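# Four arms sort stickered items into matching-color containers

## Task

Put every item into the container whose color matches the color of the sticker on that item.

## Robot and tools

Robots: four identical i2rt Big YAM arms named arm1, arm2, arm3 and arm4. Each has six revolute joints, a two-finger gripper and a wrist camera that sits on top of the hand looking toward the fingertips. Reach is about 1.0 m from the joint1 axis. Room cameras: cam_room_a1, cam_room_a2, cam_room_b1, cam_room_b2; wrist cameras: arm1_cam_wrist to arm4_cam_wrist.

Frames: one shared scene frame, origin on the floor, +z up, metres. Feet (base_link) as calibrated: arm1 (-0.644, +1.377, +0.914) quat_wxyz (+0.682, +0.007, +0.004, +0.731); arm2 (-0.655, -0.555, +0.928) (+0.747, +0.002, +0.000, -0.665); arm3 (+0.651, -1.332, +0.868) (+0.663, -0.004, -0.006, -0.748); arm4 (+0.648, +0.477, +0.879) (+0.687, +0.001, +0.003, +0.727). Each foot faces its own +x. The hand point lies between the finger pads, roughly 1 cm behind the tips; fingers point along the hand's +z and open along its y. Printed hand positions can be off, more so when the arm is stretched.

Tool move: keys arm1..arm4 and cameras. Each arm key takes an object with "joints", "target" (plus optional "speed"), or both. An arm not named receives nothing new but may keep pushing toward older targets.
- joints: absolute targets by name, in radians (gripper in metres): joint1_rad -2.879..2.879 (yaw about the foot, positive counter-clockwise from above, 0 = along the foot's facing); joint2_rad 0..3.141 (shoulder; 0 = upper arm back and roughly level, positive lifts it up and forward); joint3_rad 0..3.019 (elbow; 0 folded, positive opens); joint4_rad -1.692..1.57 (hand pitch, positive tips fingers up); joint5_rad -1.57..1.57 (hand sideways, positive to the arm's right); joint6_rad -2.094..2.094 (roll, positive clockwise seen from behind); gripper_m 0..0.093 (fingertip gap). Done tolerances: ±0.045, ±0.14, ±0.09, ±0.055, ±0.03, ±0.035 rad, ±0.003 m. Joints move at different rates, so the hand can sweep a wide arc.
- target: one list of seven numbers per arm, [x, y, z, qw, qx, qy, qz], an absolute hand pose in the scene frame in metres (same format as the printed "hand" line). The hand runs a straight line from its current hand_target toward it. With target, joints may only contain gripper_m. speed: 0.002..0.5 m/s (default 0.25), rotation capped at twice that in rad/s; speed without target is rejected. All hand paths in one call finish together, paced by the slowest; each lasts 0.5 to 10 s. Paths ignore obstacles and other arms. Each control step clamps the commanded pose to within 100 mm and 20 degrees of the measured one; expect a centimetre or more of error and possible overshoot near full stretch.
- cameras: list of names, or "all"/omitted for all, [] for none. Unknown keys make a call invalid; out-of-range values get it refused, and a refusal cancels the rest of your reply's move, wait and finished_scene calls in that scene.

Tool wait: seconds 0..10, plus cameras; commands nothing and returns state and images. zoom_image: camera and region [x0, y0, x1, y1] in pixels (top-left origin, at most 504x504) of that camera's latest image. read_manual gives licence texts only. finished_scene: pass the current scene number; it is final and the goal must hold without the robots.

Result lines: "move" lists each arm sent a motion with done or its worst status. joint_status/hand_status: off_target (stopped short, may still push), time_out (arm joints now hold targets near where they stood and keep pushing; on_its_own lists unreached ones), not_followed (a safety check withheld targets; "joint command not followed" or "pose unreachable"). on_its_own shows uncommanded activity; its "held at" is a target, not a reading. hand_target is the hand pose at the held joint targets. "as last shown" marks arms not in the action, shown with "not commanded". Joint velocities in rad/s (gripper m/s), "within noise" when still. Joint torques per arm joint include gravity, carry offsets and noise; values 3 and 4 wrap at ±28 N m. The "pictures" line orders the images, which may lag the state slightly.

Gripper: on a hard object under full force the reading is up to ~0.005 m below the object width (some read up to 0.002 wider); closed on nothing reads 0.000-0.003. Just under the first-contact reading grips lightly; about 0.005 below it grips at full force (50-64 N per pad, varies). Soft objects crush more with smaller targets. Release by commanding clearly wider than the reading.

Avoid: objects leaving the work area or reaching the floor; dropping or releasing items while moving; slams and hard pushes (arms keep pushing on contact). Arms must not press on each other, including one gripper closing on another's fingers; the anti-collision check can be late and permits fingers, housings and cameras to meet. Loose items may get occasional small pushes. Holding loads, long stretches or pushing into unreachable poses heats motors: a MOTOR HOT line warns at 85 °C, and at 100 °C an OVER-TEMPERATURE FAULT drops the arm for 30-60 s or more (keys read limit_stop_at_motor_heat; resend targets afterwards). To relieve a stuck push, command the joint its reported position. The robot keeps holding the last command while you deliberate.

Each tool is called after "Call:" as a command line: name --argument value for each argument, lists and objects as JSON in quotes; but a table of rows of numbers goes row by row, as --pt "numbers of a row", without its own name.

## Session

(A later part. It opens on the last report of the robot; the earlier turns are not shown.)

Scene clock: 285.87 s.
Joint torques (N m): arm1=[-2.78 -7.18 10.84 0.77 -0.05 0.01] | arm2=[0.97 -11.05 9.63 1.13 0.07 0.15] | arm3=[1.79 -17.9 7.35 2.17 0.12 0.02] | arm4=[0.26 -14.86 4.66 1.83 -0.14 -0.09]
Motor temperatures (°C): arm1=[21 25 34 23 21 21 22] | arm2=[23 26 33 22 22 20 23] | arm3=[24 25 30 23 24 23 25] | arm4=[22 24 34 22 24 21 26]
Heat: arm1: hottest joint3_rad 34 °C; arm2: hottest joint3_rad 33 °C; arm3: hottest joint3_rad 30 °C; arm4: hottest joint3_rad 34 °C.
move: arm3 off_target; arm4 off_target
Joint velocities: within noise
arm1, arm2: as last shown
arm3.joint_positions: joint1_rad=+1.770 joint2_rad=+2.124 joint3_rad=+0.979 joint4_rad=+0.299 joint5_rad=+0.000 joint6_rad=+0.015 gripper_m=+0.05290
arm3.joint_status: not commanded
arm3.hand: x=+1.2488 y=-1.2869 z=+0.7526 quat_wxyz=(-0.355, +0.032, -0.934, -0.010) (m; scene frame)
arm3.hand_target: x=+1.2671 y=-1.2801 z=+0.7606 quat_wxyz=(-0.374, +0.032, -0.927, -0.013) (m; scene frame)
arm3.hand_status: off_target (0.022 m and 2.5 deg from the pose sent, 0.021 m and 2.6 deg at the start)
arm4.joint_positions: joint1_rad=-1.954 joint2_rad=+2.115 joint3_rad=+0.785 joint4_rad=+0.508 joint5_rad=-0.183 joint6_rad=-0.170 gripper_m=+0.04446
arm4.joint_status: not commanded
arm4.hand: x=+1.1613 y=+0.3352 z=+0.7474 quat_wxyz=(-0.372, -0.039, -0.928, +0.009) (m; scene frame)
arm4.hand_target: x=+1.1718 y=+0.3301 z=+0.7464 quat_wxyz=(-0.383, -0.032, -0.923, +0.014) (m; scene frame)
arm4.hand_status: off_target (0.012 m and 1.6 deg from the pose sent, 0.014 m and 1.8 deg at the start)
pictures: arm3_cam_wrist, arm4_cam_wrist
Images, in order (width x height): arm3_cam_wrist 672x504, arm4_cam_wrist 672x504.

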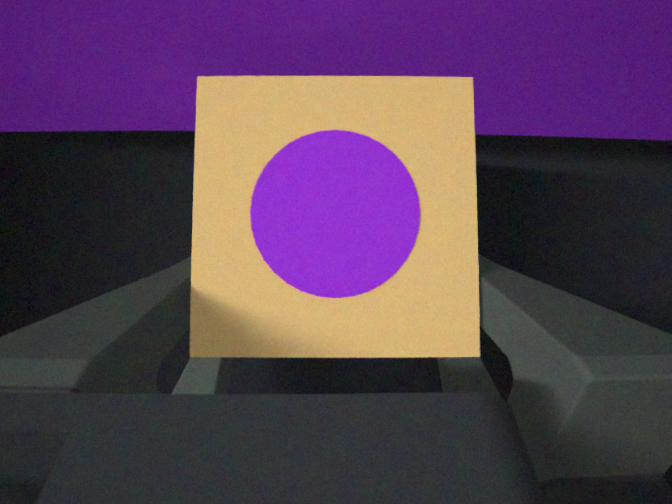

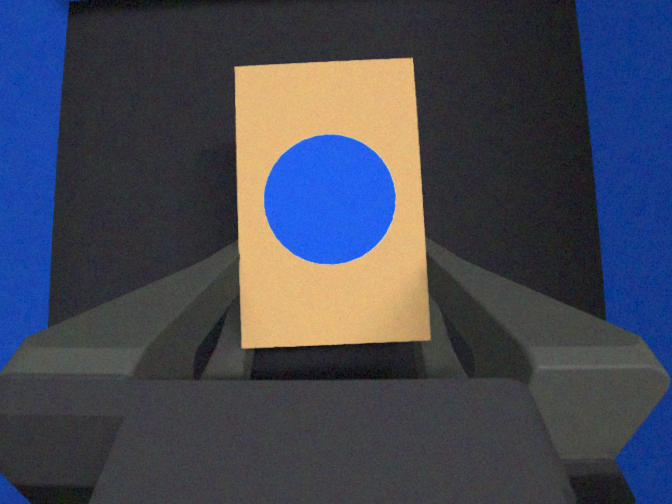

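Call:
move --arm3 '{"target":[1.268,-1.280,0.754,0.3744,-0.0324,0.9266,0.0131],"speed":0.03}' --arm4 '{"target":[1.172,0.330,0.740,0.3825,0.0322,0.9233,-0.0134],"speed":0.03}' --cameras '[]'

Call:
move --arm3 '{"target":[1.268,-1.280,0.750,0.3744,-0.0324,0.9266,0.0131],"speed":0.03}' --arm4 '{"target":[1.172,0.330,0.735,0.3825,0.0322,0.9233,-0.0134],"speed":0.03}' --cameras '["arm3_cam_wrist","arm4_cam_wrist"]'

Scene clock: 291.90 s.
Joint torques (N m): arm1=[-2.61 -7.53 10.88 0.83 -0.07 0.02] | arm2=[0.79 -10.81 9.68 1.16 0.08 0.16] | arm3=[1.79 -17.55 7.3 2.07 0.12 0.02] | arm4=[0.26 -14.62 4.4 1.8 -0.11 -0.06]
Motor temperatures (°C): arm1=[21 25 34 23 21 21 22] | arm2=[23 26 33 22 22 20 23] | arm3=[24 25 30 23 24 23 25] | arm4=[22 24 34 22 24 21 26]
Heat: arm1: hottest joint3_rad 34 °C; arm2: hottest joint3_rad 33 °C; arm3: hottest joint3_rad 30 °C; arm4: hottest joint3_rad 34 °C.
move: arm3 off_target; arm4 done
Joint velocities: within noise
arm1, arm2: as last shown
arm3.joint_positions: joint1_rad=+1.770 joint2_rad=+2.136 joint3_rad=+0.984 joint4_rad=+0.313 joint5_rad=+0.000 joint6_rad=+0.015 gripper_m=+0.05290
arm3.joint_status: not commanded
arm3.hand: x=+1.2512 y=-1.2868 z=+0.7498 quat_wxyz=(-0.358, +0.032, -0.933, -0.010) (m; scene frame)
arm3.hand_target: x=+1.2674 y=-1.2800 z=+0.7547 quat_wxyz=(-0.375, +0.032, -0.927, -0.013) (m; scene frame)
arm3.hand_status: off_target (0.019 m and 2.0 deg from the pose sent, 0.020 m and 2.5 deg at the start)
arm4.joint_positions: joint1_rad=-1.954 joint2_rad=+2.128 joint3_rad=+0.792 joint4_rad=+0.524 joint5_rad=-0.183 joint6_rad=-0.170 gripper_m=+0.04446
arm4.joint_status: not commanded
arm4.hand: x=+1.1642 y=+0.3343 z=+0.7449 quat_wxyz=(-0.376, -0.038, -0.926, +0.010) (m; scene frame)
arm4.hand_target: x=+1.1716 y=+0.3302 z=+0.7401 quat_wxyz=(-0.382, -0.032, -0.923, +0.013) (m; scene frame)
arm4.hand_status: done (0.010 m and 1.1 deg from the pose sent, 0.014 m and 1.7 deg at the start)
pictures: none
No camera images: "cameras" was empty.

Scene clock: 292.87 s.
Joint torques (N m): arm1=[-2.67 -7.3 10.97 0.81 -0.06 0] | arm2=[0.79 -11.05 9.65 1.14 0.08 0.15] | arm3=[1.79 -17.2 7.13 2.03 0.12 0.02] | arm4=[0.38 -14.1 4.22 1.65 -0.11 -0.07]
Motor temperatures (°C): arm1=[21 25 34 23 21 21 22] | arm2=[23 26 33 22 22 20 23] | arm3=[24 25 30 23 24 23 25] | arm4=[22 24 34 22 24 21 26]
Heat: arm1: hottest joint3_rad 34 °C; arm2: hottest joint3_rad 33 °C; arm3: hottest joint3_rad 30 °C; arm4: hottest joint3_rad 34 °C.
move: arm3 off_target; arm4 off_target
Joint velocities: within noise
arm1, arm2: as last shown
arm3.joint_positions: joint1_rad=+1.770 joint2_rad=+2.141 joint3_rad=+0.989 joint4_rad=+0.324 joint5_rad=+0.000 joint6_rad=+0.015 gripper_m=+0.05290
arm3.joint_status: not commanded
arm3.hand: x=+1.2542 y=-1.2866 z=+0.7497 quat_wxyz=(-0.363, +0.032, -0.931, -0.011) (m; scene frame)
arm3.hand_target: x=+1.2674 y=-1.2801 z=+0.7504 quat_wxyz=(-0.374, +0.032, -0.927, -0.013) (m; scene frame)
arm3.hand_status: off_target (0.015 m and 1.5 deg from the pose sent, 0.018 m and 2.1 deg at the start)
arm4.joint_positions: joint1_rad=-1.954 joint2_rad=+2.137 joint3_rad=+0.798 joint4_rad=+0.540 joint5_rad=-0.183 joint6_rad=-0.170 gripper_m=+0.04446
arm4.joint_status: not commanded
arm4.hand: x=+1.1682 y=+0.3329 z=+0.7449 quat_wxyz=(-0.382, -0.037, -0.923, +0.012) (m; scene frame)
arm4.hand_target: x=+1.1716 y=+0.3302 z=+0.7352 quat_wxyz=(-0.382, -0.032, -0.923, +0.013) (m; scene frame)
arm4.hand_status: off_target (0.011 m and 0.6 deg from the pose sent, 0.013 m and 1.1 deg at the start)
pictures: arm3_cam_wrist, arm4_cam_wrist
Images, in order (width x height): arm3_cam_wrist 672x504, arm4_cam_wrist 672x504.

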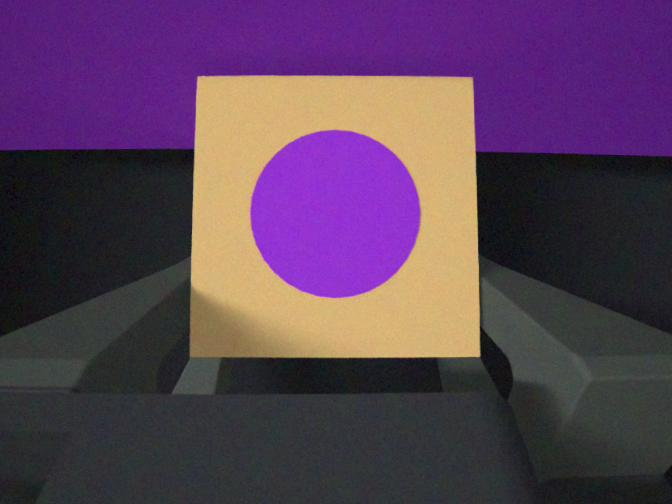

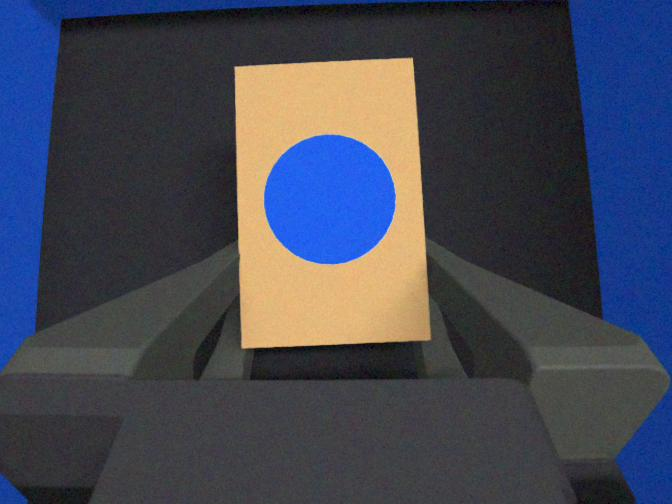

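Both in contact. Release, retreat.

Call:
move --arm3 '{"joints":{"gripper_m":0.088}}' --arm4 '{"joints":{"gripper_m":0.075}}' --cameras '["arm3_cam_wrist","arm4_cam_wrist"]'

Call:
move --arm3 '{"target":[1.21,-1.284,0.93,0.3744,-0.0324,0.9266,0.0131],"speed":0.25}' --arm4 '{"target":[1.12,0.335,0.93,0.3825,0.0322,0.9233,-0.0134],"speed":0.25}' --cameras '["arm3_cam_wrist","arm4_cam_wrist","cam_room_a1","cam_room_a2","cam_room_b1","cam_room_b2"]'

Scene clock: 298.00 s.
Joint torques (N m): arm1=[-2.73 -6.89 10.99 0.59 -0.02 0.01] | arm2=[0.97 -10.87 9.63 1.14 0.08 0.16] | arm3=[1.79 -17.61 7.06 2 0.13 0.02] | arm4=[0.44 -15.09 4.03 1.7 -0.12 -0.07]
Motor temperatures (°C): arm1=[21 25 34 23 21 21 22] | arm2=[23 26 33 22 22 20 23] | arm3=[24 25 30 23 24 23 25] | arm4=[22 24 33 22 24 21 26]
Heat: arm1: hottest joint3_rad 34 °C; arm2: hottest joint3_rad 33 °C; arm3: hottest joint3_rad 30 °C; arm4: hottest joint3_rad 33 °C.
move: arm3 done; arm4 done
Joint velocities: within noise
arm1.joint_positions: joint1_rad=-2.257 joint2_rad=+1.244 joint3_rad=+1.026 joint4_rad=-1.117 joint5_rad=-0.008 joint6_rad=-0.007 gripper_m=+0.08996
arm1.joint_status: not commanded
arm1.hand: x=-0.3182 y=+1.1488 z=+1.0979 quat_wxyz=(-0.105, -0.298, -0.948, +0.034) (m; scene frame)
arm1.hand_target: x=-0.3200 y=+1.1451 z=+1.1000 quat_wxyz=(-0.108, -0.302, -0.947, +0.034) (m; scene frame)
arm1.hand_status: not commanded
arm2.joint_positions: joint1_rad=+0.909 joint2_rad=+1.284 joint3_rad=+1.028 joint4_rad=-1.073 joint5_rad=+0.001 joint6_rad=-0.010 gripper_m=+0.08993
arm2.joint_status: not commanded
arm2.hand: x=-0.3064 y=-0.7679 z=+1.1056 quat_wxyz=(-0.117, -0.262, -0.957, +0.032) (m; scene frame)
arm2.hand_target: x=-0.3100 y=-0.7651 z=+1.1001 quat_wxyz=(-0.109, -0.266, -0.957, +0.030) (m; scene frame)
arm2.hand_status: not commanded
arm3.joint_positions: joint1_rad=+1.770 joint2_rad=+2.145 joint3_rad=+0.989 joint4_rad=+0.324 joint5_rad=+0.000 joint6_rad=+0.015 gripper_m=+0.08797
arm3.joint_status: all done
arm3.hand: x=+1.2533 y=-1.2867 z=+0.7477 quat_wxyz=(-0.361, +0.032, -0.932, -0.010) (m; scene frame)
arm3.hand_target: x=+1.2674 y=-1.2801 z=+0.7503 quat_wxyz=(-0.374, +0.032, -0.927, -0.013) (m; scene frame)
arm3.hand_status: not commanded
arm4.joint_positions: joint1_rad=-1.954 joint2_rad=+2.146 joint3_rad=+0.798 joint4_rad=+0.540 joint5_rad=-0.184 joint6_rad=-0.171 gripper_m=+0.07491
arm4.joint_status: all done
arm4.hand: x=+1.1658 y=+0.3338 z=+0.7400 quat_wxyz=(-0.378, -0.037, -0.925, +0.010) (m; scene frame)
arm4.hand_target: x=+1.1716 y=+0.3302 z=+0.7351 quat_wxyz=(-0.382, -0.032, -0.923, +0.013) (m; scene frame)
arm4.hand_status: not commanded
pictures: arm3_cam_wrist, arm4_cam_wrist
Images, in order (width x height): arm3_cam_wrist 672x504, arm4_cam_wrist 672x504.

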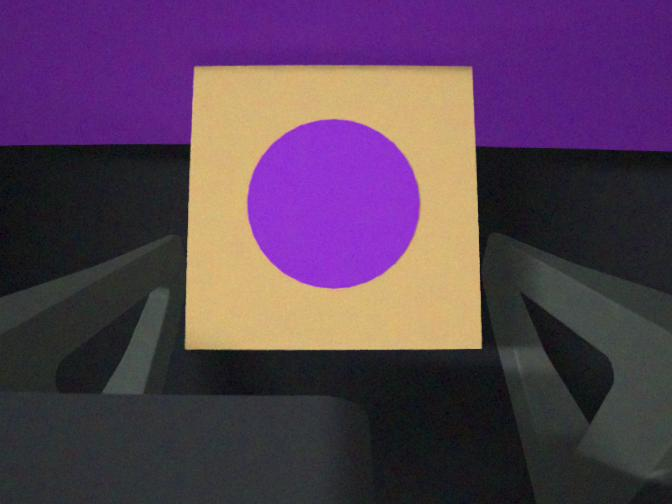

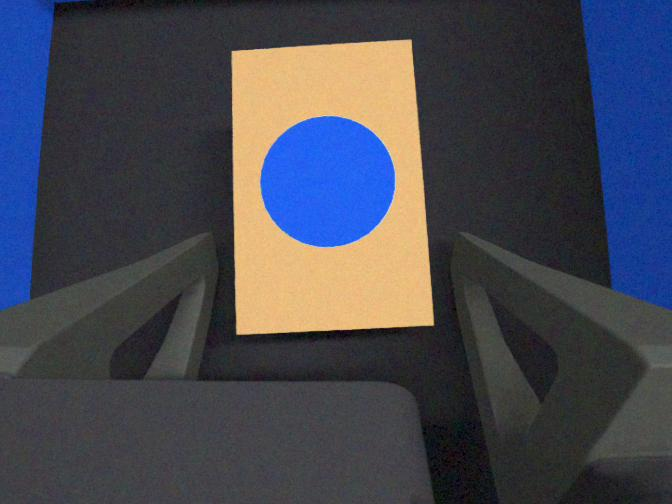

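Scene clock: 299.53 s.
Joint torques (N m): arm1=[-2.84 -6.36 10.91 0.7 -0.03 0.01] | arm2=[0.97 -10.99 9.65 1.11 0.07 0.14] | arm3=[1.38 -14.1 6.86 1.14 0.05 -0.01] | arm4=[0.21 -11.4 6.68 0.72 -0.12 -0.06]
Motor temperatures (°C): arm1=[21 25 34 23 21 21 22] | arm2=[23 26 33 22 22 20 23] | arm3=[24 25 30 23 24 23 24] | arm4=[22 24 33 22 24 21 26]
Heat: arm1: hottest joint3_rad 34 °C; arm2: hottest joint3_rad 33 °C; arm3: hottest joint3_rad 30 °C; arm4: hottest joint3_rad 33 °C.
move: arm3 done; arm4 done
Joint velocities: within noise
arm1, arm2: as last shown
arm3.joint_positions: joint1_rad=+1.770 joint2_rad=+1.631 joint3_rad=+0.877 joint4_rad=-0.032 joint5_rad=+0.000 joint6_rad=+0.015 gripper_m=+0.08797
arm3.joint_status: not commanded
arm3.hand: x=+1.2141 y=-1.2872 z=+0.9368 quat_wxyz=(-0.383, +0.031, -0.923, -0.011) (m; scene frame)
arm3.hand_target: x=+1.2099 y=-1.2842 z=+0.9300 quat_wxyz=(-0.374, +0.032, -0.927, -0.013) (m; scene frame)
arm3.hand_status: done (0.009 m and 1.1 deg from the pose sent, 0.187 m and 1.7 deg at the start)
arm4.joint_positions: joint1_rad=-1.986 joint2_rad=+1.510 joint3_rad=+0.672 joint4_rad=+0.051 joint5_rad=-0.208 joint6_rad=-0.194 gripper_m=+0.07491
arm4.joint_status: not commanded
arm4.hand: x=+1.1224 y=+0.3372 z=+0.9346 quat_wxyz=(-0.390, -0.035, -0.920, +0.013) (m; scene frame)
arm4.hand_target: x=+1.1199 y=+0.3352 z=+0.9300 quat_wxyz=(-0.383, -0.032, -0.923, +0.013) (m; scene frame)
arm4.hand_status: done (0.006 m and 1.0 deg from the pose sent, 0.195 m and 0.9 deg at the start)
pictures: arm3_cam_wrist, arm4_cam_wrist, cam_room_a1, cam_room_a2, cam_room_b1, cam_room_b2
Images, in order (width x height): arm3_cam_wrist 672x504, arm4_cam_wrist 672x504, cam_room_a1 672x504, cam_room_a2 672x504, cam_room_b1 672x504, cam_room_b2 672x504.

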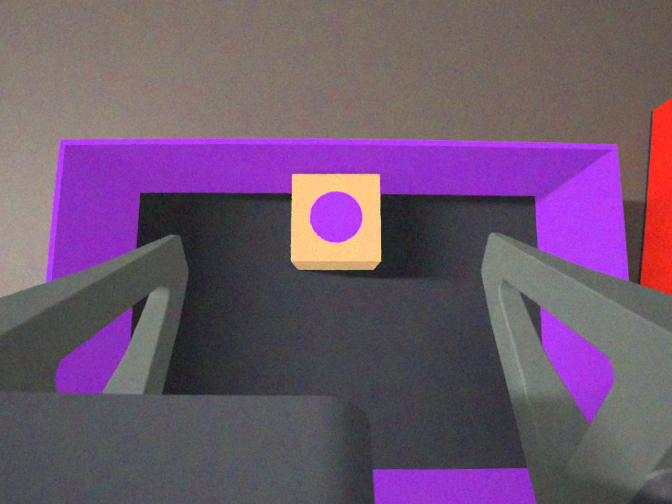

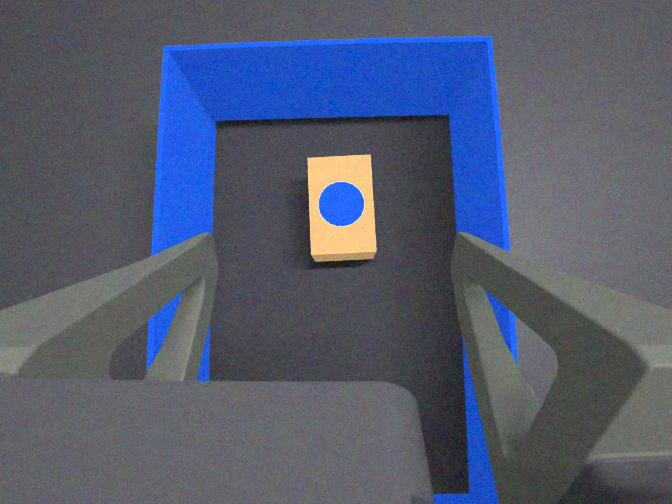

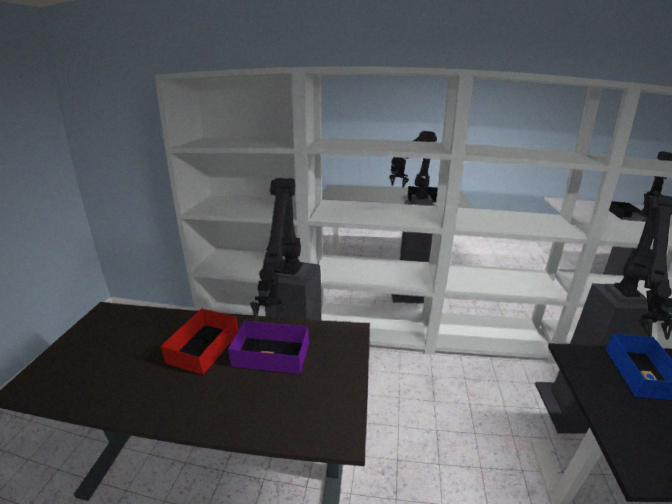

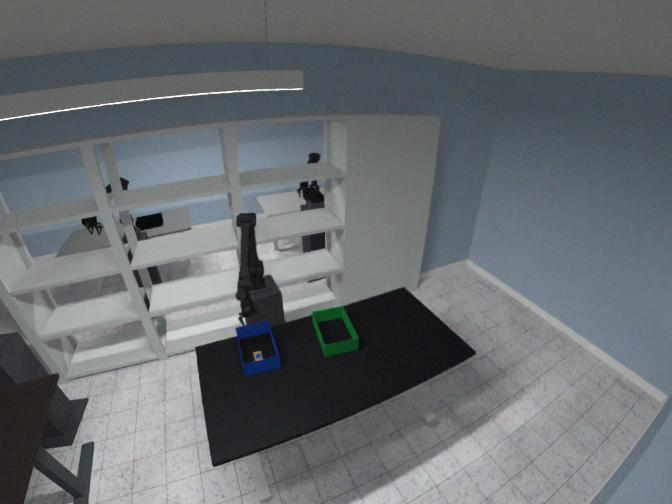

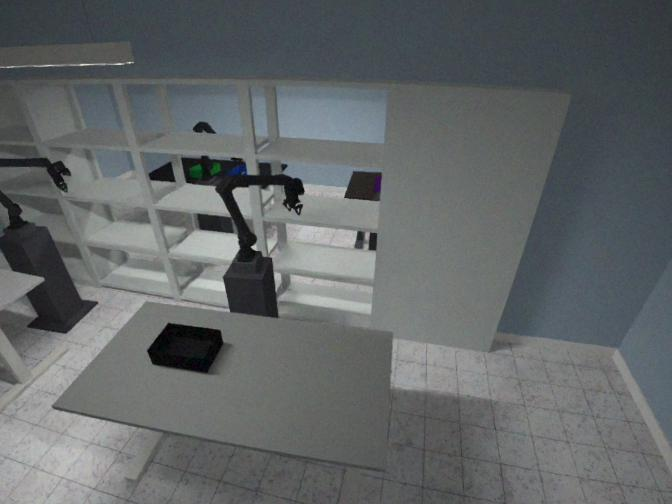

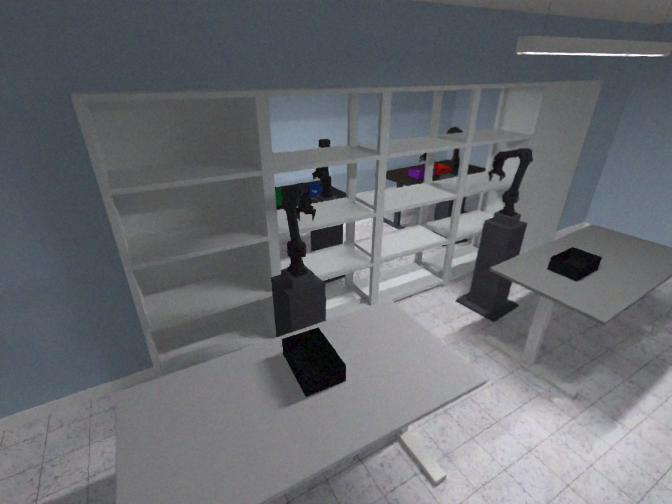

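Call:
finished_scene --scene 2

The scene is finished: the task was done.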